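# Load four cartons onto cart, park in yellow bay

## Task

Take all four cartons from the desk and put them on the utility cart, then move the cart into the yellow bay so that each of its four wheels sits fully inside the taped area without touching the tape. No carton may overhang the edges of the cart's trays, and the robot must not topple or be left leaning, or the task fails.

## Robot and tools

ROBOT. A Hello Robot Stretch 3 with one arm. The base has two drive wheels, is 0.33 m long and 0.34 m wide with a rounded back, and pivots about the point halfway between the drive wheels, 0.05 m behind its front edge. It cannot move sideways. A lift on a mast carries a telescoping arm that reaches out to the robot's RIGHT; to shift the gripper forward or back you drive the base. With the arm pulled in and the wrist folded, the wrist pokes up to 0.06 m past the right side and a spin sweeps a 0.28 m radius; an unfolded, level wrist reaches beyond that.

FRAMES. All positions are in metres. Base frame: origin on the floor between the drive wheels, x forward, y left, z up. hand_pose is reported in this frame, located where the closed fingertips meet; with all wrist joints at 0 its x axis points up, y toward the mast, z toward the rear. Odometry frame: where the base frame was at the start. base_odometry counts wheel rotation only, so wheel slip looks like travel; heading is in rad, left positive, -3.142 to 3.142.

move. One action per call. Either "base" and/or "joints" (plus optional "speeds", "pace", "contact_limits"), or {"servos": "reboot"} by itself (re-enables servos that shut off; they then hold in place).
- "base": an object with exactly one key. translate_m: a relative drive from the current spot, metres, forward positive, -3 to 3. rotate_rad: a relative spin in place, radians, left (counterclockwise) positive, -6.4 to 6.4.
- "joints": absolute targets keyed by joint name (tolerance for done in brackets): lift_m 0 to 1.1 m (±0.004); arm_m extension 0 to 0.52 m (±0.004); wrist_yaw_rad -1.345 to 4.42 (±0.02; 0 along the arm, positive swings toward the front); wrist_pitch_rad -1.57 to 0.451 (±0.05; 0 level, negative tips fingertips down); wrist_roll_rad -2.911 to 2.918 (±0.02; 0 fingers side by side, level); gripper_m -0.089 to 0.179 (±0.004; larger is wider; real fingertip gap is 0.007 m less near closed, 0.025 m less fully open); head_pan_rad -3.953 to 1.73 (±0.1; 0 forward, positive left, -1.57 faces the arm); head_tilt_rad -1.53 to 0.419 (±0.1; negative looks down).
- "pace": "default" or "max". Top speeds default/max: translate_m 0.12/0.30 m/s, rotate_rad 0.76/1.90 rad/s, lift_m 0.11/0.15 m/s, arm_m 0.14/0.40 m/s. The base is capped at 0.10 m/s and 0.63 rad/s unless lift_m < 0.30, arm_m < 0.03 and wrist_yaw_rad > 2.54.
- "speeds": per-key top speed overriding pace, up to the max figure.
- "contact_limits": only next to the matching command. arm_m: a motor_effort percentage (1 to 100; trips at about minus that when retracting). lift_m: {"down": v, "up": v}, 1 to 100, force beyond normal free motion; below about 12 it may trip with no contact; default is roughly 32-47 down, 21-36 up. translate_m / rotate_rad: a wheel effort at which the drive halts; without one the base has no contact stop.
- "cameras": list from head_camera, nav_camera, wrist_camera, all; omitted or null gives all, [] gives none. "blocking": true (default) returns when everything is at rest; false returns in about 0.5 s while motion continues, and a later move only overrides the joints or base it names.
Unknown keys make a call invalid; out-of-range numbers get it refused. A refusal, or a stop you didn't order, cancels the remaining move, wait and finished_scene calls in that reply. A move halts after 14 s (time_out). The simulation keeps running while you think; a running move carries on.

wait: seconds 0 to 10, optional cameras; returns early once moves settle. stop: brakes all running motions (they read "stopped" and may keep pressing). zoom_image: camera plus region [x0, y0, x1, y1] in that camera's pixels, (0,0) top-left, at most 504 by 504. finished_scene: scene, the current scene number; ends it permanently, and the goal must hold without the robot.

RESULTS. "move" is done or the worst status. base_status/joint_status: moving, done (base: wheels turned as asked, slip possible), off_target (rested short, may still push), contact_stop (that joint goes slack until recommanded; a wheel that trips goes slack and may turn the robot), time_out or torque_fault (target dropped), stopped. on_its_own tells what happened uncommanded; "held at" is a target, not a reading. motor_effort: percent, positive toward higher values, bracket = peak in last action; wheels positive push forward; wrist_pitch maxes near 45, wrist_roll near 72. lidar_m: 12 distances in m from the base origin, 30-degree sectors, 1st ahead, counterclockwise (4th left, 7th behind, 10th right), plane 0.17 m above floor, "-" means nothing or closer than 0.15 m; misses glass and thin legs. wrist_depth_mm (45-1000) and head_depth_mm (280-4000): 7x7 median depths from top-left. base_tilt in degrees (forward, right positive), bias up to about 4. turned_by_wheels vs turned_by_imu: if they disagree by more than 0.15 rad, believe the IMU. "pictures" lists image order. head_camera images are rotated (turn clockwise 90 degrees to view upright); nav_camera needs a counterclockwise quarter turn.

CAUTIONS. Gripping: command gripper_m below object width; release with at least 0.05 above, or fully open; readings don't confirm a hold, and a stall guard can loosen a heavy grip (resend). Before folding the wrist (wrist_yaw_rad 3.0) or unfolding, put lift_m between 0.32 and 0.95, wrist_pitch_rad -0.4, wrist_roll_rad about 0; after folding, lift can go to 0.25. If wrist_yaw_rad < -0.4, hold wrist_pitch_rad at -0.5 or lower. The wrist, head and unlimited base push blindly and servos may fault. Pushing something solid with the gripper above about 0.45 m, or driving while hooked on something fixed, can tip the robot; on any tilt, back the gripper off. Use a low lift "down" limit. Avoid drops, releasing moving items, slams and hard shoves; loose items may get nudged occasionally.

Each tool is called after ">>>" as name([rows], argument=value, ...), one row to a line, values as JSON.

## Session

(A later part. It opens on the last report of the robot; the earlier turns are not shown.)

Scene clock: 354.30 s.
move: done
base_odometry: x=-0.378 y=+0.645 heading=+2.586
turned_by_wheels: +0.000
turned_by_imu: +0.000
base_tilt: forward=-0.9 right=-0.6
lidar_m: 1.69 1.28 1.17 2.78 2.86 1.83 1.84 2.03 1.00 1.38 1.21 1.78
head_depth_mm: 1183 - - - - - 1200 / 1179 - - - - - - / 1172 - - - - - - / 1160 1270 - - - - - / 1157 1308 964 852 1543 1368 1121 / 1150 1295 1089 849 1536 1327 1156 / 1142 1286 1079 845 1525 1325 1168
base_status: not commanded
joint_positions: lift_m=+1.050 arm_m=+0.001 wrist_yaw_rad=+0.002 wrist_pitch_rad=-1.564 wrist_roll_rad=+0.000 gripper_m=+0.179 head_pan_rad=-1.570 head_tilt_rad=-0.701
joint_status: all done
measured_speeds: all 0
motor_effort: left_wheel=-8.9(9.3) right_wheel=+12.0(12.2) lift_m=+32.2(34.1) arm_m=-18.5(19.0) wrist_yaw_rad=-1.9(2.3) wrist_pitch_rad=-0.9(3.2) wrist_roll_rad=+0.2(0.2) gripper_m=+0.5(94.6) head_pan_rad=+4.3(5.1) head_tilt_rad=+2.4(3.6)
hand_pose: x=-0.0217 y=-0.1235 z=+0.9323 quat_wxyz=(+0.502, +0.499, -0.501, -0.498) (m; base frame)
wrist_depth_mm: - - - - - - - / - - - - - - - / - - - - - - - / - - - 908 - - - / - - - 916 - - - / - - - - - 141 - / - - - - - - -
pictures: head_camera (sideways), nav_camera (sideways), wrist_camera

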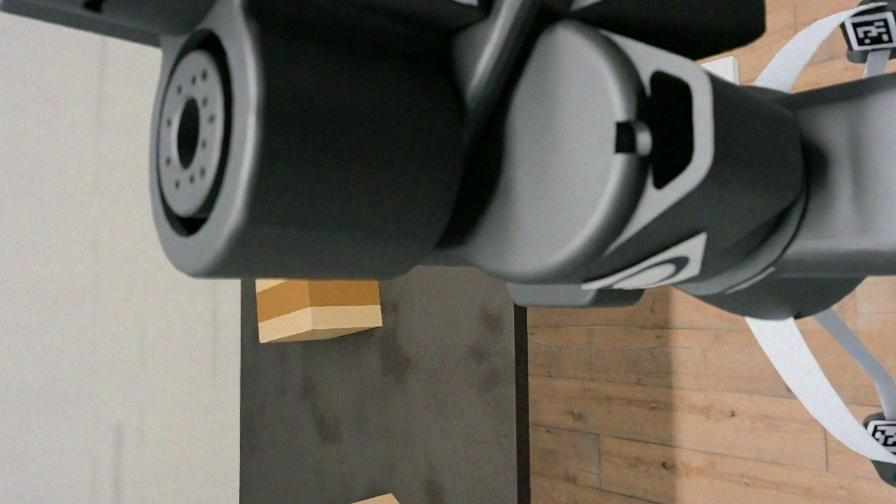

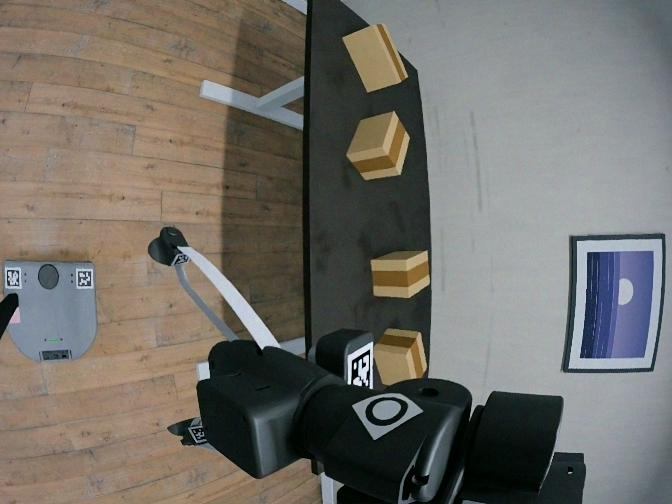

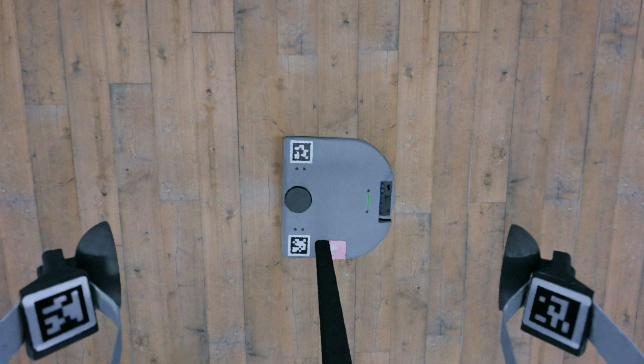

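>>> move(base={"rotate_rad":-1.571}, cameras=[])

>>> move(base={"translate_m":0.18}, cameras=[])

>>> move(base={"rotate_rad":1.571}, cameras=[])

>>> move(base={"translate_m":0.075}, joints={"lift_m":1.09}, cameras=[])

>>> move(joints={"arm_m":0.48,"wrist_yaw_rad":0.16})

Scene clock: 403.13 s.
move: done
base_odometry: x=-0.378 y=+0.645 heading=+1.015
turned_by_wheels: -1.570
turned_by_imu: -1.566
base_tilt: forward=-1.0 right=-0.6
lidar_m: 1.37 1.21 1.23 1.69 1.31 1.17 2.78 2.85 2.12 1.83 2.08 1.00
head_depth_mm: 1764 - - - - - 1198 / 1702 - - - - - - / 1783 - - - - - - / 1760 1934 - - - - - / 1757 1987 2224 1941 1591 1372 1118 / 1737 1964 2216 1919 1574 1336 1154 / 1716 1939 2200 1913 1572 1332 1168
base_status: done
joint_positions: lift_m=+1.050 arm_m=+0.001 wrist_yaw_rad=+0.002 wrist_pitch_rad=-1.564 wrist_roll_rad=+0.000 gripper_m=+0.179 head_pan_rad=-1.570 head_tilt_rad=-0.700
joint_status: not commanded
measured_speeds: all 0
motor_effort: left_wheel=+9.0(15.3) right_wheel=-12.3(15.6) lift_m=+30.3(32.4) arm_m=-19.8(20.6) wrist_yaw_rad=-1.5(2.1) wrist_pitch_rad=-0.6(1.0) wrist_roll_rad=+0.0(0.3) gripper_m=-0.4(1.2) head_pan_rad=+3.3(4.6) head_tilt_rad=+2.5(3.8)
hand_pose: x=-0.0217 y=-0.1234 z=+0.9323 quat_wxyz=(+0.502, +0.499, -0.501, -0.498) (m; base frame)
wrist_depth_mm: - - - - - - - / - - - - - - - / - - - - - - - / - - - 927 - - - / - - - 945 - - - / - - - - - 141 - / - - - - - - -
pictures: none
No camera images: "cameras" was empty.

Scene clock: 406.07 s.
move: done
base_odometry: x=-0.283 y=+0.798 heading=+1.015
turned_by_wheels: +0.000
turned_by_imu: +0.001
base_tilt: forward=-1.0 right=-0.6
lidar_m: 1.19 1.22 1.08 1.71 1.53 1.32 2.96 3.05 1.88 2.05 1.80 0.83
head_depth_mm: 1695 - - - - - 1196 / 1785 - - - - - - / 1773 - - - - - - / 1753 1927 - - - - - / 1735 1974 2235 1936 1582 1366 1117 / 1726 1947 2201 1927 1576 1337 1157 / 1709 1925 2194 1915 1567 1323 1173
base_status: done
joint_positions: lift_m=+1.050 arm_m=+0.001 wrist_yaw_rad=+0.002 wrist_pitch_rad=-1.564 wrist_roll_rad=+0.000 gripper_m=+0.179 head_pan_rad=-1.570 head_tilt_rad=-0.700
joint_status: not commanded
measured_speeds: all 0
motor_effort: left_wheel=+6.9(12.9) right_wheel=+0.1(9.0) lift_m=+28.5(30.2) arm_m=-19.8(20.6) wrist_yaw_rad=-1.8(2.5) wrist_pitch_rad=-0.8(1.0) wrist_roll_rad=+0.1(0.3) gripper_m=-0.1(1.1) head_pan_rad=+3.8(4.8) head_tilt_rad=+2.4(4.0)
hand_pose: x=-0.0217 y=-0.1234 z=+0.9323 quat_wxyz=(+0.502, +0.499, -0.501, -0.498) (m; base frame)
wrist_depth_mm: - - - - - - - / - - - - - - - / - - - - - - - / - - - 919 - - - / - - - 937 - - - / - - - - - 141 - / - - - - - - -
pictures: none
No camera images: "cameras" was empty.

Scene clock: 409.67 s.
move: done
base_odometry: x=-0.283 y=+0.798 heading=+2.586
turned_by_wheels: +1.570
turned_by_imu: +1.568
base_tilt: forward=-0.9 right=-0.6
lidar_m: 1.71 1.51 1.32 2.96 3.03 1.88 2.05 1.76 0.83 1.19 1.23 1.09
head_depth_mm: 1020 - - - - - 1197 / 1017 - - - - - - / 1013 - - - - - - / 1003 1099 - - - - - / 997 1126 974 802 699 1336 1117 / 989 1120 1088 847 695 1304 1163 / 985 1112 1079 844 691 1269 1168
base_status: done
joint_positions: lift_m=+1.050 arm_m=+0.001 wrist_yaw_rad=+0.002 wrist_pitch_rad=-1.564 wrist_roll_rad=+0.000 gripper_m=+0.179 head_pan_rad=-1.570 head_tilt_rad=-0.700
joint_status: not commanded
measured_speeds: all 0
motor_effort: left_wheel=-9.9(13.7) right_wheel=+8.9(14.4) lift_m=+26.2(28.6) arm_m=-20.4(20.6) wrist_yaw_rad=-1.4(2.3) wrist_pitch_rad=-0.9(1.0) wrist_roll_rad=+0.2(0.3) gripper_m=+0.4(1.0) head_pan_rad=+2.4(4.6) head_tilt_rad=+1.9(3.4)
hand_pose: x=-0.0217 y=-0.1234 z=+0.9323 quat_wxyz=(+0.502, +0.499, -0.501, -0.498) (m; base frame)
wrist_depth_mm: - - - - - - - / - - - - - - - / - - - - - - - / - - - 917 - - - / - - - 951 - - - / - - - - - 141 - / - - - - - - -
pictures: none
No camera images: "cameras" was empty.

Scene clock: 411.53 s.
move: done
base_odometry: x=-0.347 y=+0.838 heading=+2.586
turned_by_wheels: +0.000
turned_by_imu: +0.000
base_tilt: forward=-1.0 right=-0.6
lidar_m: 1.63 1.49 1.28 2.96 3.07 1.95 2.13 1.76 0.87 1.19 1.05 1.03
head_depth_mm: - - - - - 1362 - / - - - - - - - / - - - - - - - / - 1152 - - - - - / 995 1127 1094 883 698 1253 1138 / 989 1119 1088 848 695 1304 1151 / 981 1113 1081 819 692 1271 1191
base_status: done
joint_positions: lift_m=+1.090 arm_m=+0.001 wrist_yaw_rad=+0.002 wrist_pitch_rad=-1.564 wrist_roll_rad=+0.000 gripper_m=+0.179 head_pan_rad=-1.570 head_tilt_rad=-0.700
joint_status: all done
measured_speeds: all 0
motor_effort: left_wheel=-0.8(7.9) right_wheel=+9.2(12.1) lift_m=+30.4(33.2) arm_m=-20.2(20.5) wrist_yaw_rad=-2.0(2.3) wrist_pitch_rad=-0.6(0.9) wrist_roll_rad=+0.1(0.2) gripper_m=+0.7(1.2) head_pan_rad=+3.1(4.4) head_tilt_rad=+2.2(2.6)
hand_pose: x=-0.0217 y=-0.1234 z=+0.9723 quat_wxyz=(+0.502, +0.499, -0.501, -0.498) (m; base frame)
wrist_depth_mm: - - - - - - - / - - - - - - - / - - - - - - - / - - - 973 - - - / - - - - - - - / - - - - - 142 - / - - - - - - -
pictures: none
No camera images: "cameras" was empty.

Scene clock: 416.23 s.
move: done
base_odometry: x=-0.347 y=+0.838 heading=+2.586
turned_by_wheels: +0.000
turned_by_imu: +0.001
base_tilt: forward=-0.9 right=-0.5
lidar_m: 1.63 1.49 1.28 2.96 3.07 1.96 2.12 1.76 0.87 1.19 1.05 1.03
head_depth_mm: 1025 1162 1129 822 712 1298 1150 / 1014 1149 1126 858 708 1327 1171 / 1006 1142 1070 834 707 1321 1163 / 463 539 877 806 702 1314 1163 / 994 1125 1016 854 700 1307 1163 / 986 1121 1086 848 694 1275 1154 / 980 1107 1081 818 690 1268 1147
base_status: not commanded
joint_positions: lift_m=+1.090 arm_m=+0.480 wrist_yaw_rad=+0.158 wrist_pitch_rad=-1.565 wrist_roll_rad=+0.000 gripper_m=+0.179 head_pan_rad=-1.570 head_tilt_rad=-0.700
joint_status: all done
measured_speeds: all 0
motor_effort: left_wheel=-0.3(1.9) right_wheel=+9.3(9.6) lift_m=+25.5(30.4) arm_m=+18.7(20.8) wrist_yaw_rad=+0.8(3.0) wrist_pitch_rad=-0.6(0.9) wrist_roll_rad=+0.2(0.3) gripper_m=+0.8(1.1) head_pan_rad=+2.4(4.3) head_tilt_rad=+0.9(2.7)
hand_pose: x=-0.0252 y=-0.6027 z=+0.9723 quat_wxyz=(+0.539, +0.537, -0.460, -0.458) (m; base frame)
wrist_depth_mm: - - - 275 276 - - / 358 - - 278 281 - 290 / 344 - - 287 287 392 304 / 370 - - - - - 306 / - - - - - - - / - 135 - - - 141 - / - - - - - - -
pictures: head_camera (sideways), nav_camera (sideways), wrist_camera

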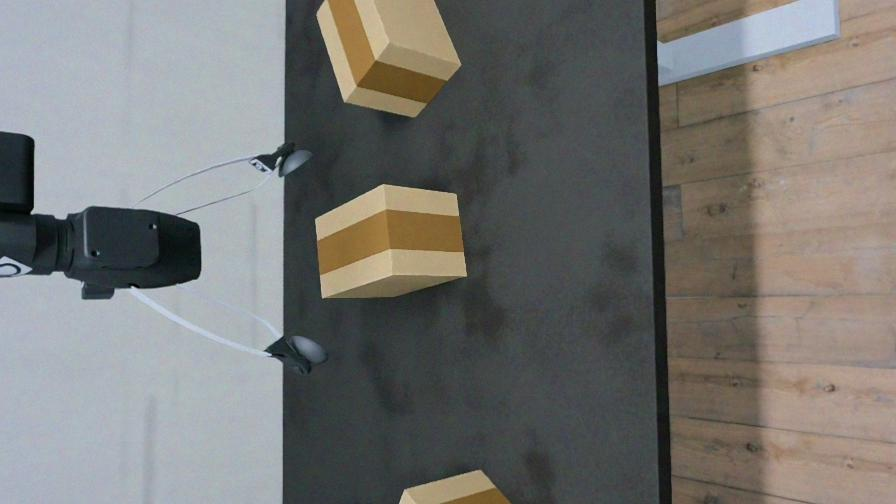

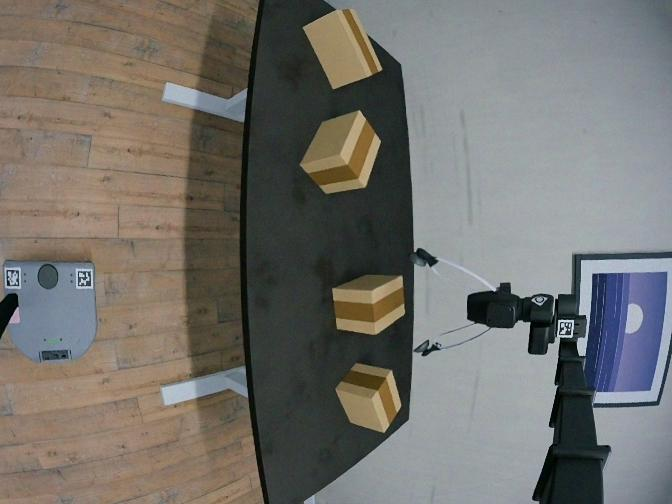

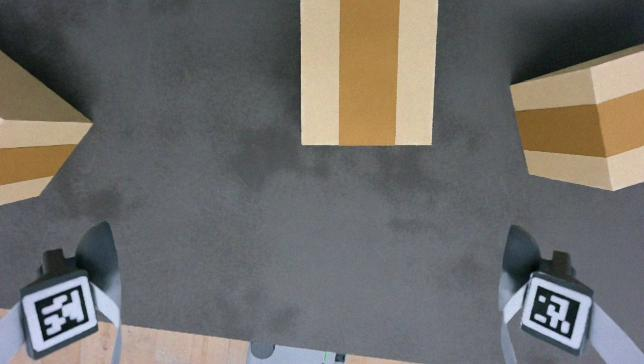

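>>> move(base={"translate_m":-0.058}, joints={"arm_m":0.515,"wrist_pitch_rad":-1.15,"lift_m":1.0})

Scene clock: 433.93 s.
move: done
base_odometry: x=-0.298 y=+0.807 heading=+2.586
turned_by_wheels: +0.000
turned_by_imu: +0.001
base_tilt: forward=-0.9 right=-0.5
lidar_m: 1.69 1.50 1.31 2.96 3.06 1.90 2.06 1.76 0.84 1.19 1.23 1.07
head_depth_mm: 988 - 830 847 713 1330 1155 / 395 1153 1119 827 710 1319 1171 / 523 1143 1070 861 706 1320 1167 / 526 589 1098 805 702 1310 1163 / 993 1124 867 802 698 1309 1157 / 993 1120 1090 847 695 1279 1154 / 983 1113 1079 841 693 1272 1147
base_status: done
joint_positions: lift_m=+1.000 arm_m=+0.515 wrist_yaw_rad=+0.158 wrist_pitch_rad=-1.159 wrist_roll_rad=+0.000 gripper_m=+0.179 head_pan_rad=-1.570 head_tilt_rad=-0.700
joint_status: all done
measured_speeds: all 0
motor_effort: left_wheel=-6.6(11.0) right_wheel=-1.6(6.9) lift_m=+25.4(27.1) arm_m=+16.2(20.7) wrist_yaw_rad=+1.0(1.6) wrist_pitch_rad=+2.1(2.6) wrist_roll_rad=+0.1(0.2) gripper_m=-0.7(1.1) head_pan_rad=+2.1(3.6) head_tilt_rad=+0.6(1.6)
hand_pose: x=-0.0089 y=-0.7395 z=+0.8943 quat_wxyz=(+0.621, +0.433, -0.559, -0.340) (m; base frame)
wrist_depth_mm: - - - - - - - / - - - - - - - / - - 235 236 - - - / - - 229 231 - - - / - - 221 223 - - 289 / - 134 212 215 - 141 222 / - - 204 207 - 125 216
pictures: head_camera (sideways), nav_camera (sideways), wrist_camera

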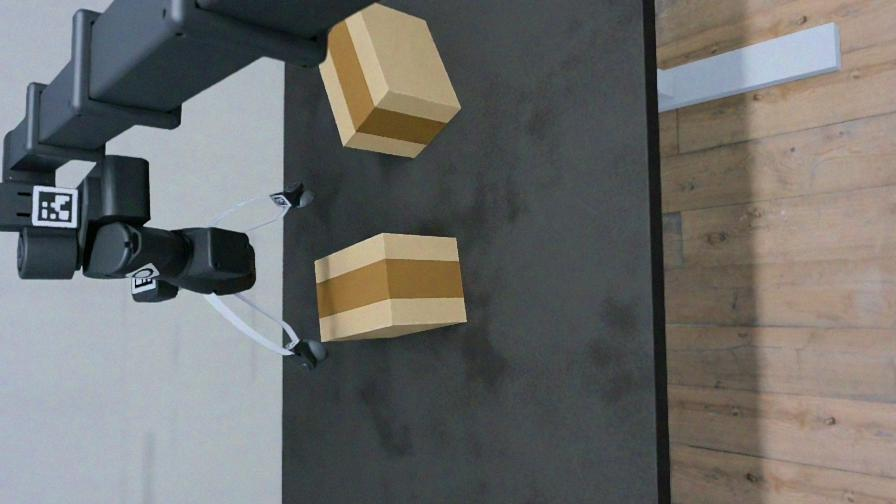

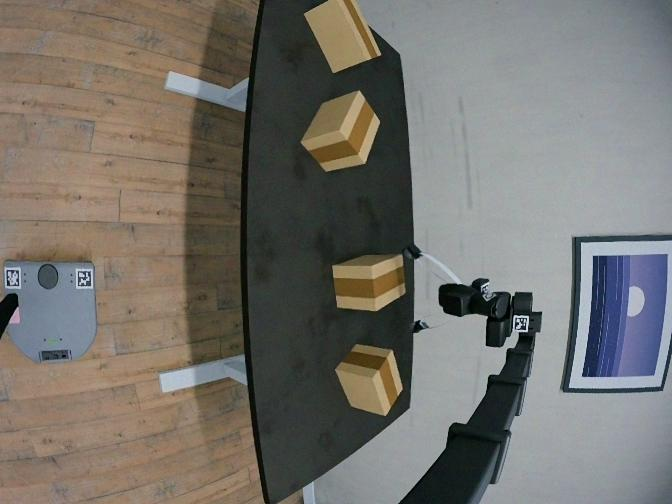

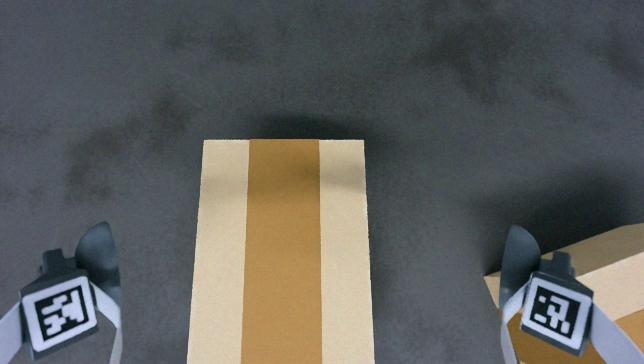

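>>> move(base={"translate_m":0.018}, cameras=[])

>>> move(joints={"lift_m":0.89}, speeds={"lift_m":0.06})

>>> move(joints={"gripper_m":0.09})

>>> move(joints={"lift_m":1.0})

Scene clock: 454.43 s.
move: done
base_odometry: x=-0.313 y=+0.816 heading=+2.585
turned_by_wheels: +0.000
turned_by_imu: +0.000
base_tilt: forward=-1.0 right=-0.6
lidar_m: 1.67 1.49 1.30 2.96 3.06 1.92 2.09 1.76 0.85 1.19 1.11 1.06
head_depth_mm: 988 - 827 843 713 1317 1151 / 395 1151 1122 836 708 1319 1171 / 522 1144 1069 862 706 1317 1167 / 526 589 1065 804 703 1317 1162 / 996 1122 975 822 699 1309 1155 / 992 1113 1088 845 694 1284 1152 / 982 1108 1079 841 690 1270 1146
base_status: done
joint_positions: lift_m=+1.000 arm_m=+0.515 wrist_yaw_rad=+0.158 wrist_pitch_rad=-1.159 wrist_roll_rad=+0.000 gripper_m=+0.179 head_pan_rad=-1.570 head_tilt_rad=-0.700
joint_status: not commanded
measured_speeds: all 0
motor_effort: left_wheel=+4.6(7.6) right_wheel=+6.2(10.8) lift_m=+25.2(25.5) arm_m=-1.3(3.4) wrist_yaw_rad=+0.9(1.5) wrist_pitch_rad=+2.1(2.3) wrist_roll_rad=+0.0(0.3) gripper_m=-0.1(1.1) head_pan_rad=+2.4(3.0) head_tilt_rad=-0.3(1.4)
hand_pose: x=-0.0089 y=-0.7395 z=+0.8942 quat_wxyz=(+0.621, +0.433, -0.559, -0.340) (m; base frame)
wrist_depth_mm: - - - - - - - / - - - - - - - / - - - - - - - / - - 228 232 - - - / - - 221 221 224 - 309 / - 135 212 213 - 141 224 / - - 204 207 207 - 217
pictures: none
No camera images: "cameras" was empty.

Scene clock: 456.87 s.
move: done
base_odometry: x=-0.313 y=+0.816 heading=+2.585
turned_by_wheels: +0.000
turned_by_imu: +0.000
base_tilt: forward=-1.0 right=-0.6
lidar_m: 1.67 1.49 1.30 2.96 3.07 1.91 2.08 1.76 0.85 1.19 1.11 1.06
head_depth_mm: 1021 1159 863 301 - 1297 1152 / 1019 1115 376 319 689 1325 1168 / 1012 585 1026 865 705 1323 1165 / 1002 598 690 805 701 1310 1161 / 996 1127 1051 815 698 1309 1160 / 986 1118 1084 847 694 1278 1154 / 983 1110 1080 843 691 1272 1148
base_status: not commanded
joint_positions: lift_m=+0.890 arm_m=+0.515 wrist_yaw_rad=+0.158 wrist_pitch_rad=-1.159 wrist_roll_rad=+0.000 gripper_m=+0.179 head_pan_rad=-1.570 head_tilt_rad=-0.700
joint_status: all done
measured_speeds: all 0
motor_effort: left_wheel=+4.1(5.1) right_wheel=+5.9(6.1) lift_m=+26.5(26.9) arm_m=-12.4(12.4) wrist_yaw_rad=+1.0(1.6) wrist_pitch_rad=+2.1(2.2) wrist_roll_rad=+0.1(0.2) gripper_m=-0.4(1.5) head_pan_rad=+1.8(3.0) head_tilt_rad=-0.7(1.1)
hand_pose: x=-0.0089 y=-0.7395 z=+0.7843 quat_wxyz=(+0.621, +0.433, -0.559, -0.339) (m; base frame)
wrist_depth_mm: - - - - - - - / - - 127 128 129 - - / 239 - 122 122 124 - - / 231 231 117 117 119 - - / 223 114 112 113 114 235 238 / - 108 108 109 110 127 223 / 116 104 104 106 106 216 212
pictures: head_camera (sideways), nav_camera (sideways), wrist_camera

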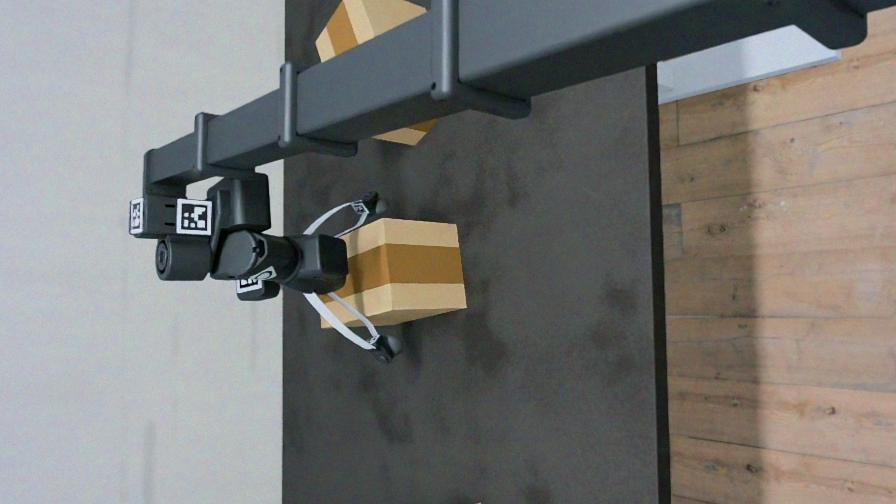

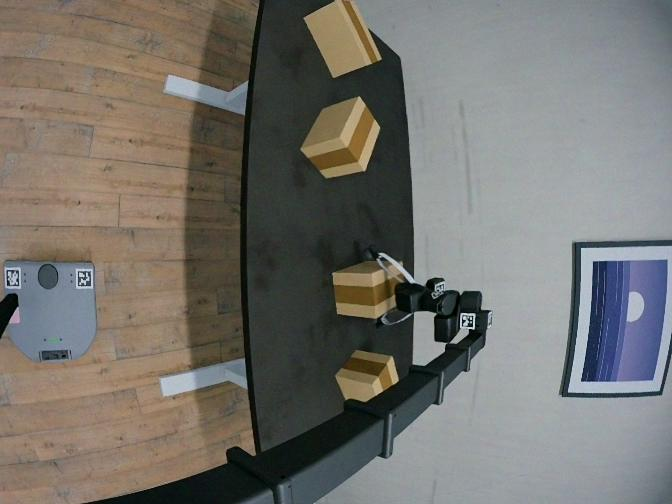

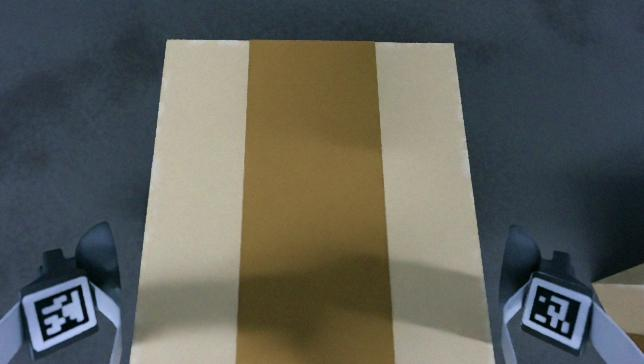

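Scene clock: 458.30 s.
move: done
base_odometry: x=-0.313 y=+0.816 heading=+2.585
turned_by_wheels: +0.000
turned_by_imu: +0.000
base_tilt: forward=-0.9 right=-0.5
lidar_m: 1.67 1.50 1.30 2.96 3.07 1.91 2.08 1.75 0.85 1.19 1.11 1.06
head_depth_mm: 1027 1159 896 300 - 1291 1152 / 1017 1114 376 319 690 1322 1173 / 1011 584 1031 865 705 1316 1167 / 1003 598 690 805 701 1321 1166 / 996 1123 1052 818 698 1312 1160 / 990 1119 1089 848 694 1280 1154 / 983 1111 1079 842 692 1272 1148
base_status: not commanded
joint_positions: lift_m=+0.890 arm_m=+0.515 wrist_yaw_rad=+0.159 wrist_pitch_rad=-1.159 wrist_roll_rad=+0.000 gripper_m=+0.091 head_pan_rad=-1.570 head_tilt_rad=-0.700
joint_status: all done
measured_speeds: all 0
motor_effort: left_wheel=+4.1(5.2) right_wheel=+6.0(6.3) lift_m=+28.7(28.9) arm_m=-17.9(18.1) wrist_yaw_rad=+0.8(1.3) wrist_pitch_rad=+2.1(2.1) wrist_roll_rad=+0.2(0.2) gripper_m=-27.6(100.0) head_pan_rad=+2.1(2.8) head_tilt_rad=+0.6(1.0)
hand_pose: x=-0.0089 y=-0.7395 z=+0.7843 quat_wxyz=(+0.621, +0.433, -0.559, -0.339) (m; base frame)
wrist_depth_mm: - - - - - - - / - - 128 128 130 - - / 238 - 122 123 124 - - / 233 231 118 117 120 - - / 224 138 113 113 115 235 236 / 115 109 108 109 111 131 227 / 116 104 104 106 108 - 213
pictures: head_camera (sideways), nav_camera (sideways), wrist_camera

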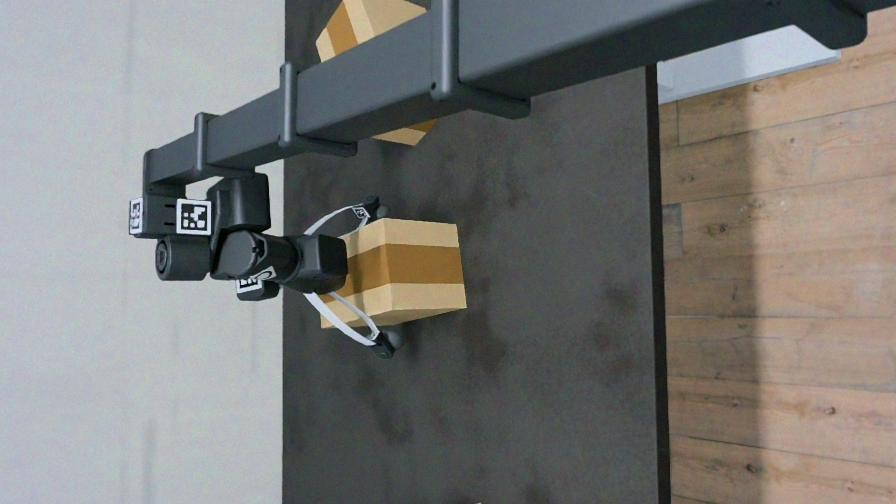

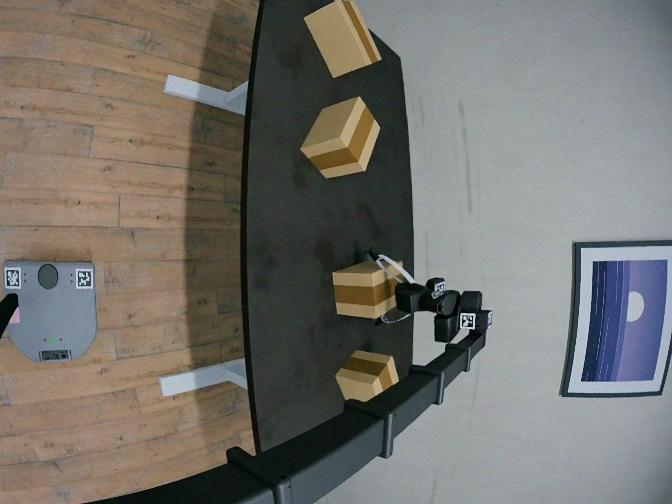

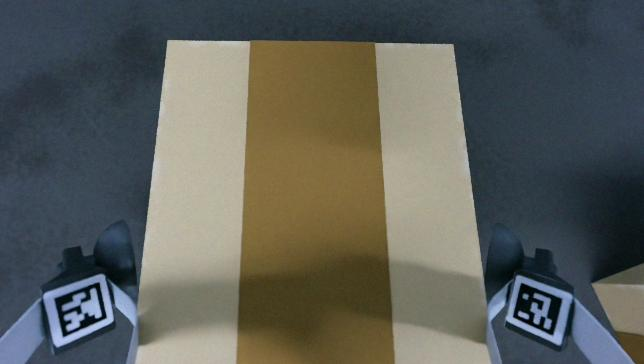

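Scene clock: 460.13 s.
move: done
base_odometry: x=-0.313 y=+0.816 heading=+2.585
turned_by_wheels: +0.000
turned_by_imu: +0.000
base_tilt: forward=-0.9 right=-0.5
lidar_m: 1.67 1.50 1.30 2.96 3.06 1.91 2.08 1.76 0.85 1.19 1.12 1.06
head_depth_mm: 987 - 828 845 712 1320 1154 / 395 1154 1127 837 708 1322 1170 / 523 1140 1070 861 706 1320 1167 / 527 589 719 832 701 1316 1161 / 998 1107 753 851 697 1309 1159 / 992 1119 1085 847 694 1276 1156 / 982 1111 1082 843 691 1269 1146
base_status: not commanded
joint_positions: lift_m=+1.000 arm_m=+0.515 wrist_yaw_rad=+0.159 wrist_pitch_rad=-1.160 wrist_roll_rad=+0.000 gripper_m=+0.094 head_pan_rad=-1.570 head_tilt_rad=-0.700
joint_status: all done
measured_speeds: all 0
motor_effort: left_wheel=+4.1(4.9) right_wheel=+5.7(6.4) lift_m=+34.1(36.3) arm_m=-18.9(19.9) wrist_yaw_rad=+0.5(1.4) wrist_pitch_rad=+2.2(2.4) wrist_roll_rad=+0.1(0.3) gripper_m=-15.0(27.5) head_pan_rad=+2.2(3.2) head_tilt_rad=-1.0(1.6)
hand_pose: x=-0.0090 y=-0.7391 z=+0.8941 quat_wxyz=(+0.620, +0.433, -0.558, -0.340) (m; base frame)
wrist_depth_mm: - - - - - - - / - - 146 148 149 - - / - - 137 137 142 - - / - - 128 130 132 - - / - 122 119 121 123 148 316 / - 115 113 114 115 131 232 / - 104 105 107 109 - 214
pictures: head_camera (sideways), nav_camera (sideways), wrist_camera

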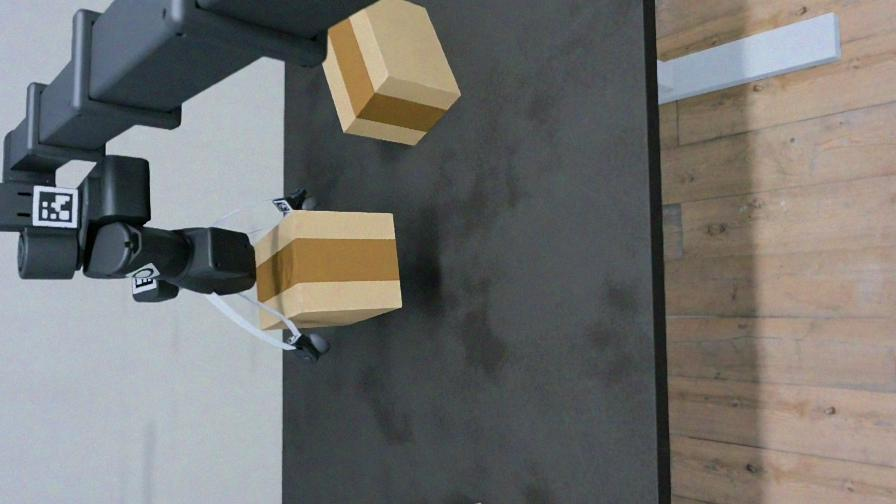

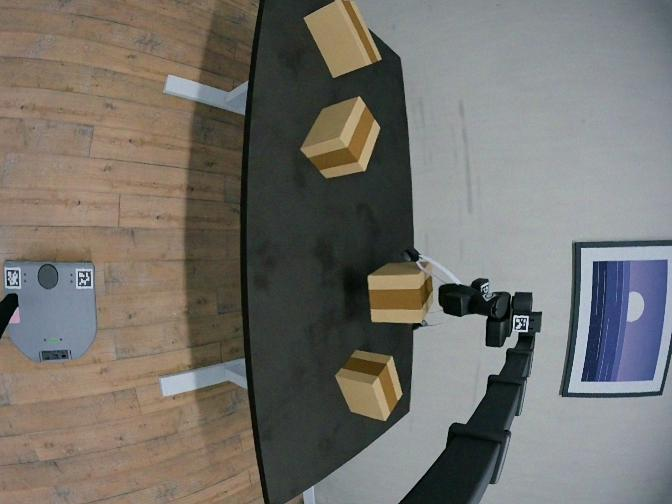

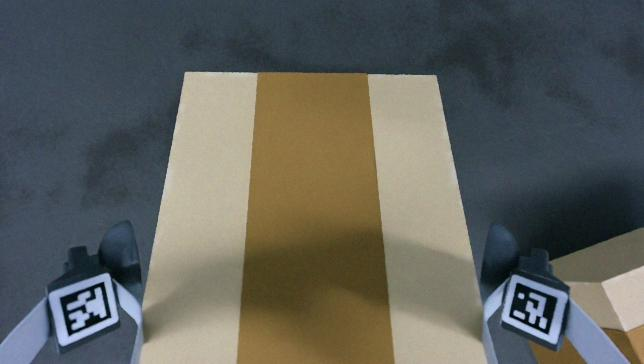

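>>> move(joints={"gripper_m":0.07,"arm_m":0.1,"lift_m":1.05}, cameras=["wrist_camera"])

>>> move(base={"rotate_rad":0.802}, cameras=[])

>>> move(base={"translate_m":1.257}, cameras=[])

>>> move(base={"rotate_rad":2.217})

Scene clock: 496.93 s.
move: off_target
base_odometry: x=-0.313 y=+0.816 heading=+2.585
turned_by_wheels: +0.000
turned_by_imu: +0.001
base_tilt: forward=-0.8 right=-0.6
lidar_m: 1.67 1.50 1.30 2.96 3.08 1.92 2.08 1.76 0.85 1.19 1.11 1.06
head_depth_mm: - - - 846 712 1324 1155 / - - - 839 691 1323 1171 / 975 - - - 353 397 1166 / 973 - - - 345 379 1160 / 997 1128 977 853 355 379 1158 / 989 1120 1087 847 645 1278 1153 / 982 1110 1080 843 691 1275 1152
base_status: not commanded
joint_positions: lift_m=+1.050 arm_m=+0.100 wrist_yaw_rad=+0.159 wrist_pitch_rad=-1.160 wrist_roll_rad=+0.000 gripper_m=+0.075 head_pan_rad=-1.570 head_tilt_rad=-0.700
joint_status: gripper_m off_target (ended at +0.075, target +0.070); the others done
measured_speeds: all 0
motor_effort: left_wheel=+3.3(5.1) right_wheel=+6.0(6.2) lift_m=+29.2(36.3) arm_m=-19.3(22.6) wrist_yaw_rad=+0.7(1.4) wrist_pitch_rad=+2.3(2.5) wrist_roll_rad=+0.1(0.3) gripper_m=-18.2(98.4) head_pan_rad=+0.3(2.5) head_tilt_rad=-1.4(2.6)
hand_pose: x=-0.0090 y=-0.3241 z=+0.9441 quat_wxyz=(+0.620, +0.433, -0.558, -0.340) (m; base frame)
wrist_depth_mm: 401 439 - - - 456 440 / - - 147 148 151 - - / - - 138 138 143 - - / - - 128 131 132 - - / - 139 120 122 124 148 - / 115 115 113 114 115 132 - / 116 104 105 107 110 - -
pictures: wrist_camera

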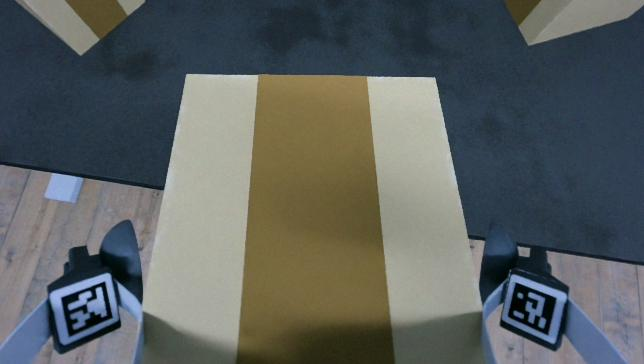

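Scene clock: 499.30 s.
move: done
base_odometry: x=-0.313 y=+0.816 heading=-2.896
turned_by_wheels: +0.801
turned_by_imu: +0.800
base_tilt: forward=-1.0 right=-0.6
lidar_m: 1.30 1.42 2.95 2.32 2.09 2.08 0.85 0.87 1.19 1.06 1.67 1.67
head_depth_mm: - - - 844 712 629 1176 / - - - 770 691 1294 1169 / 1199 - - - 353 396 1168 / 1352 - - - 345 378 1167 / 1497 1715 942 856 355 379 1160 / 1663 1905 1046 939 1463 1333 1155 / 1627 1808 1852 1858 1572 1328 1148
base_status: done
joint_positions: lift_m=+1.050 arm_m=+0.100 wrist_yaw_rad=+0.159 wrist_pitch_rad=-1.160 wrist_roll_rad=+0.000 gripper_m=+0.075 head_pan_rad=-1.570 head_tilt_rad=-0.700
joint_status: not commanded
measured_speeds: all 0
motor_effort: left_wheel=-7.7(15.0) right_wheel=+11.2(14.5) lift_m=+27.3(29.4) arm_m=-16.3(19.1) wrist_yaw_rad=+0.8(1.5) wrist_pitch_rad=+2.2(2.5) wrist_roll_rad=+0.1(0.2) gripper_m=-18.2(19.0) head_pan_rad=+0.8(2.1) head_tilt_rad=-2.0(3.0)
hand_pose: x=-0.0090 y=-0.3241 z=+0.9441 quat_wxyz=(+0.620, +0.433, -0.558, -0.340) (m; base frame)
wrist_depth_mm: - - - - - 375 352 / - - 150 151 152 434 - / - - 138 139 144 - - / - - 128 132 133 - - / - 139 120 121 124 146 - / 115 115 113 113 115 144 - / 115 104 105 107 110 - -
pictures: none
No camera images: "cameras" was empty.

Scene clock: 513.00 s.
move: done
base_odometry: x=-1.532 y=+0.512 heading=-2.897
turned_by_wheels: +0.000
turned_by_imu: +0.009
base_tilt: forward=-0.9 right=-0.6
lidar_m: 0.17 0.16 0.16 0.22 2.94 2.68 2.11 1.64 1.56 0.92 0.79 0.24
head_depth_mm: - - - 1981 1615 1364 1173 / - - - 1917 1567 1357 1171 / 1023 - - - 353 396 1163 / 917 - - - 344 378 1161 / 868 970 1045 1204 355 378 1158 / 807 897 1012 1152 1247 1334 1158 / 741 818 911 1030 1177 1285 1149
base_status: done
joint_positions: lift_m=+1.050 arm_m=+0.100 wrist_yaw_rad=+0.159 wrist_pitch_rad=-1.160 wrist_roll_rad=+0.000 gripper_m=+0.075 head_pan_rad=-1.570 head_tilt_rad=-0.700
joint_status: not commanded
measured_speeds: all 0
motor_effort: left_wheel=-2.0(7.1) right_wheel=+10.9(15.8) lift_m=+32.4(32.4) arm_m=-19.7(20.7) wrist_yaw_rad=+0.9(1.4) wrist_pitch_rad=+2.1(2.5) wrist_roll_rad=+0.2(0.3) gripper_m=-17.8(19.4) head_pan_rad=+0.0(2.1) head_tilt_rad=-3.1(4.6)
hand_pose: x=-0.0090 y=-0.3241 z=+0.9441 quat_wxyz=(+0.620, +0.433, -0.558, -0.340) (m; base frame)
wrist_depth_mm: - - - - - - - / - - 148 152 - - - / - - 139 139 145 - - / - - 129 132 133 - - / - 140 120 122 124 - - / 115 115 113 114 115 132 - / - 105 105 107 110 - -
pictures: none
No camera images: "cameras" was empty.

Scene clock: 517.60 s.
move: done
base_odometry: x=-1.532 y=+0.512 heading=-0.680
turned_by_wheels: +2.217
turned_by_imu: +2.167
base_tilt: forward=-1.0 right=-0.6
lidar_m: 2.68 3.02 2.10 1.63 1.31 0.87 0.79 0.79 0.65 0.43 0.40 2.58
head_depth_mm: - - - 1596 1548 1363 1177 / - - - 1803 1562 1360 1129 / 2277 - - - 1038 1260 1146 / 2300 - - - 980 1185 1167 / 2325 2592 848 745 930 910 1119 / 2277 2577 935 738 618 863 1041 / 2247 2468 906 734 569 840 949
base_status: done
joint_positions: lift_m=+1.050 arm_m=+0.100 wrist_yaw_rad=+0.159 wrist_pitch_rad=-1.159 wrist_roll_rad=+0.000 gripper_m=+0.074 head_pan_rad=-1.570 head_tilt_rad=-0.700
joint_status: not commanded
measured_speeds: all 0
motor_effort: left_wheel=-7.1(20.3) right_wheel=+10.5(33.9) lift_m=+31.9(32.9) arm_m=+9.6(20.9) wrist_yaw_rad=+0.8(28.1) wrist_pitch_rad=+2.0(10.8) wrist_roll_rad=+0.1(3.4) gripper_m=+1.0(20.0) head_pan_rad=-0.7(1.5) head_tilt_rad=-3.2(5.2)
hand_pose: x=-0.0089 y=-0.3245 z=+0.9443 quat_wxyz=(+0.621, +0.433, -0.559, -0.339) (m; base frame)
wrist_depth_mm: - - - - 321 390 - / - - 278 316 368 - - / - 270 314 - - - - / 277 322 - - - - - / - - 588 - - - - / - 125 146 - - - - / - 121 - 868 - - 960
pictures: head_camera (sideways), nav_camera (sideways), wrist_camera

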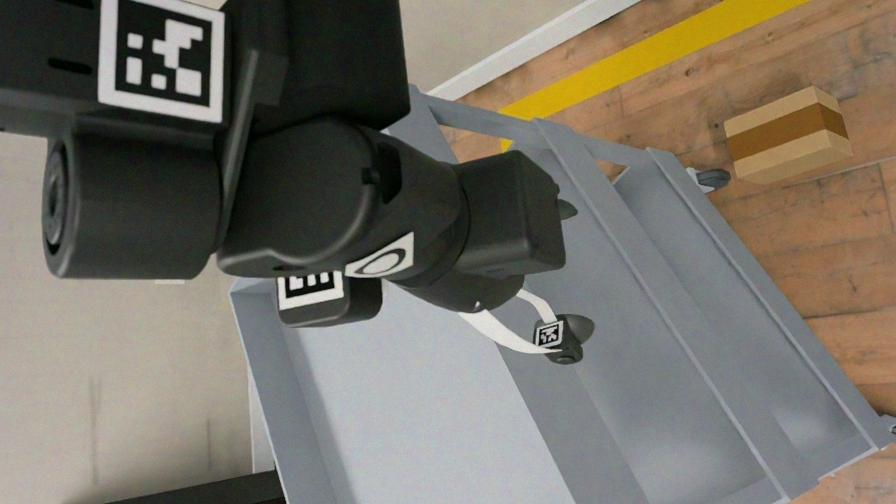

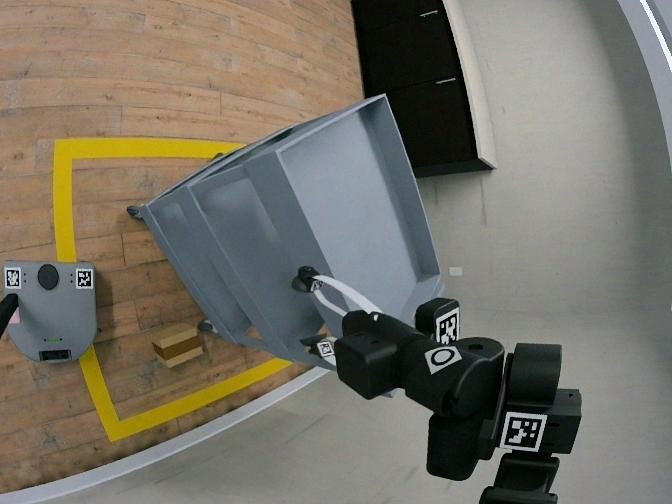

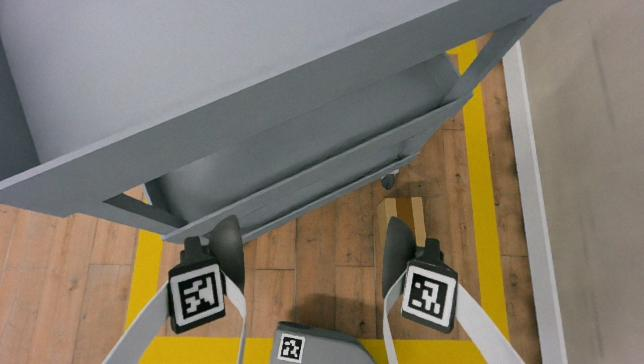

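>>> move(base={"translate_m":-0.2}, joints={"gripper_m":0.179,"wrist_yaw_rad":0,"arm_m":0.1}, cameras=[])

>>> move(joints={"wrist_pitch_rad":-1.57,"arm_m":0.16,"lift_m":0.6})

Scene clock: 549.80 s.
move: done
base_odometry: x=-1.688 y=+0.637 heading=-0.680
turned_by_wheels: +0.000
turned_by_imu: -0.001
base_tilt: forward=-1.0 right=-0.5
lidar_m: 2.88 3.23 2.21 1.62 0.97 0.65 0.59 0.59 0.73 0.56 0.52 0.53
head_depth_mm: - - - 1182 1228 1259 1176 / - - - 1458 1470 1354 1170 / 1692 - - 1797 1555 1349 1166 / 2305 - - - 1473 1312 1116 / 2364 2666 886 727 1029 1253 1156 / 2301 2522 943 702 918 1151 1154 / 2257 2513 938 687 966 899 1088
base_status: done
joint_positions: lift_m=+1.050 arm_m=+0.100 wrist_yaw_rad=+0.002 wrist_pitch_rad=-1.159 wrist_roll_rad=+0.000 gripper_m=+0.179 head_pan_rad=-1.570 head_tilt_rad=-0.700
joint_status: all done
measured_speeds: all 0
motor_effort: left_wheel=-5.7(12.1) right_wheel=-1.9(8.8) lift_m=+28.4(30.5) arm_m=-19.6(20.6) wrist_yaw_rad=-1.8(2.6) wrist_pitch_rad=+2.1(2.3) wrist_roll_rad=+0.0(0.3) gripper_m=+1.4(92.3) head_pan_rad=-0.6(2.0) head_tilt_rad=-3.4(5.1)
hand_pose: x=-0.0215 y=-0.3255 z=+0.9443 quat_wxyz=(+0.592, +0.388, -0.591, -0.387) (m; base frame)
wrist_depth_mm: 287 323 371 - - - - / 318 351 - - - - - / 336 - - - - - - / - - - - - - - / 586 890 - - - 148 - / - - - - - 141 - / 949 - - 871 - - -
pictures: none
No camera images: "cameras" was empty.

Scene clock: 554.73 s.
move: done
base_odometry: x=-1.688 y=+0.637 heading=-0.680
turned_by_wheels: +0.000
turned_by_imu: +0.001
base_tilt: forward=-0.9 right=-0.5
lidar_m: 2.88 3.21 2.21 1.62 0.97 0.65 0.59 0.59 0.73 0.56 0.52 0.53
head_depth_mm: 1042 1086 1131 1176 1224 1263 1173 / 1308 1371 1435 1513 1522 1330 447 / 1737 1849 1930 1897 1605 511 678 / 2359 2622 859 1026 1511 519 573 / 2358 2648 888 819 1032 1256 1115 / 2301 2545 945 713 1000 1150 1152 / 2273 2528 938 688 972 902 1089
base_status: not commanded
joint_positions: lift_m=+0.600 arm_m=+0.160 wrist_yaw_rad=+0.002 wrist_pitch_rad=-1.564 wrist_roll_rad=+0.000 gripper_m=+0.179 head_pan_rad=-1.570 head_tilt_rad=-0.700
joint_status: all done
measured_speeds: all 0
motor_effort: left_wheel=-5.3(7.0) right_wheel=-1.9(2.1) lift_m=+25.2(28.8) arm_m=+18.4(20.4) wrist_yaw_rad=-1.5(2.2) wrist_pitch_rad=-0.6(2.0) wrist_roll_rad=+0.2(0.3) gripper_m=+1.2(1.2) head_pan_rad=-1.5(2.5) head_tilt_rad=-3.4(4.9)
hand_pose: x=-0.0217 y=-0.2825 z=+0.4823 quat_wxyz=(+0.502, +0.499, -0.501, -0.498) (m; base frame)
wrist_depth_mm: - 584 585 487 612 615 544 / 477 599 613 599 614 626 621 / 610 599 618 629 639 646 635 / 623 628 632 636 646 642 652 / 630 646 640 577 610 664 592 / - 659 661 499 515 142 598 / 663 670 674 515 516 707 -
pictures: head_camera (sideways), nav_camera (sideways), wrist_camera

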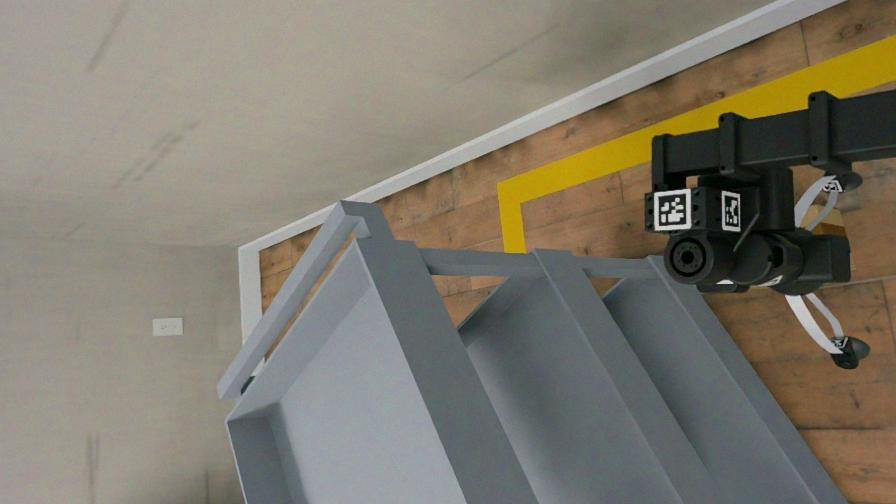

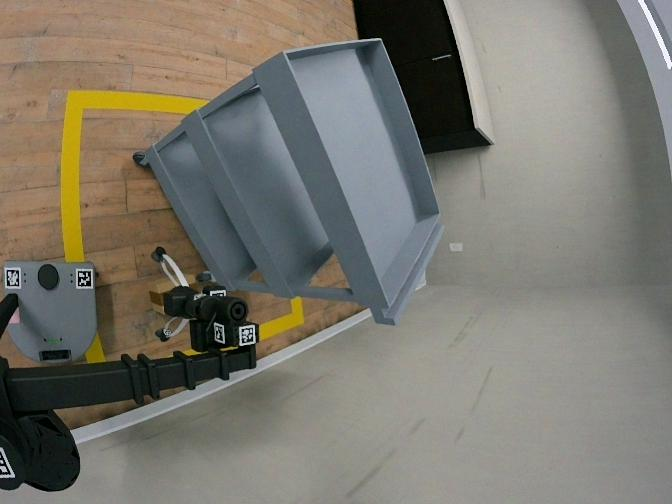

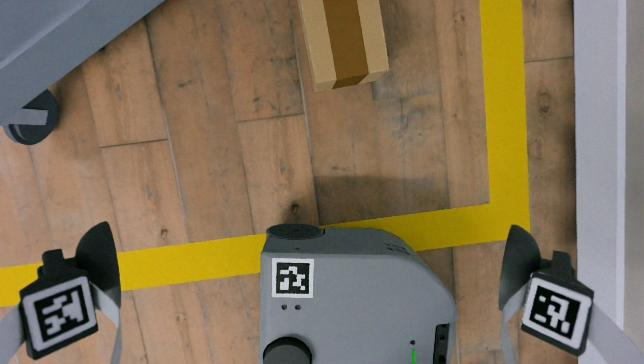

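>>> move(base={"translate_m":-0.05}, joints={"arm_m":0.33})

Scene clock: 568.97 s.
move: done
base_odometry: x=-1.727 y=+0.669 heading=-0.680
turned_by_wheels: +0.000
turned_by_imu: +0.001
base_tilt: forward=-0.9 right=-0.6
lidar_m: 2.94 3.27 2.23 1.62 0.87 0.59 0.54 0.54 0.67 0.60 0.55 0.56
head_depth_mm: 953 995 1031 1079 1117 1165 1134 / 1194 1248 1310 1386 1440 1324 437 / 1580 1690 1793 1835 625 545 1121 / 2311 2576 2299 1940 646 1316 1120 / 2351 2664 866 873 1029 1241 1138 / 2330 2548 916 743 997 1200 1152 / 2277 2497 940 701 992 1120 1106
base_status: done
joint_positions: lift_m=+0.600 arm_m=+0.330 wrist_yaw_rad=+0.002 wrist_pitch_rad=-1.565 wrist_roll_rad=+0.000 gripper_m=+0.179 head_pan_rad=-1.570 head_tilt_rad=-0.700
joint_status: all done
measured_speeds: all 0
motor_effort: left_wheel=-5.6(11.8) right_wheel=-2.1(7.5) lift_m=+26.7(26.8) arm_m=+18.9(20.5) wrist_yaw_rad=-1.5(2.2) wrist_pitch_rad=-0.7(0.8) wrist_roll_rad=+0.0(0.3) gripper_m=-0.1(1.1) head_pan_rad=-2.1(3.1) head_tilt_rad=-3.3(5.0)
hand_pose: x=-0.0217 y=-0.4524 z=+0.4823 quat_wxyz=(+0.502, +0.499, -0.501, -0.498) (m; base frame)
wrist_depth_mm: - - 478 597 599 614 519 / - 437 600 607 619 624 534 / - 615 627 507 631 631 557 / 625 629 626 532 639 646 561 / 633 635 641 655 662 671 583 / - 652 661 667 678 141 - / - 654 675 574 645 694 -
pictures: head_camera (sideways), nav_camera (sideways), wrist_camera

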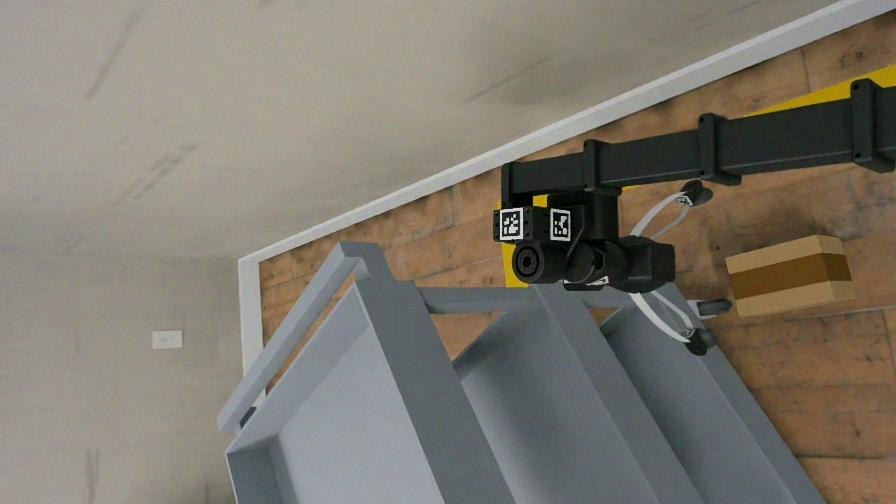

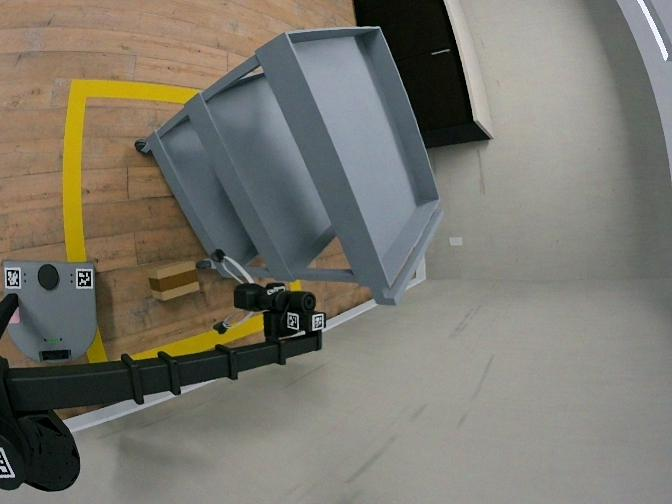

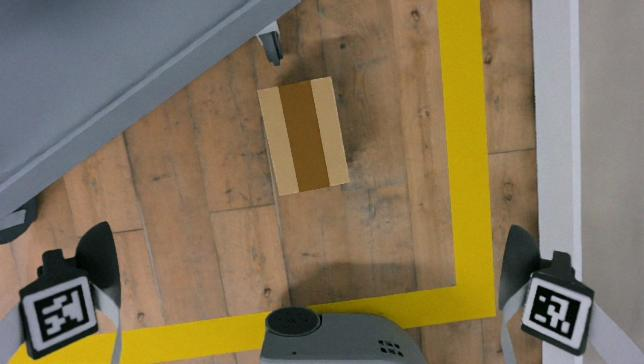

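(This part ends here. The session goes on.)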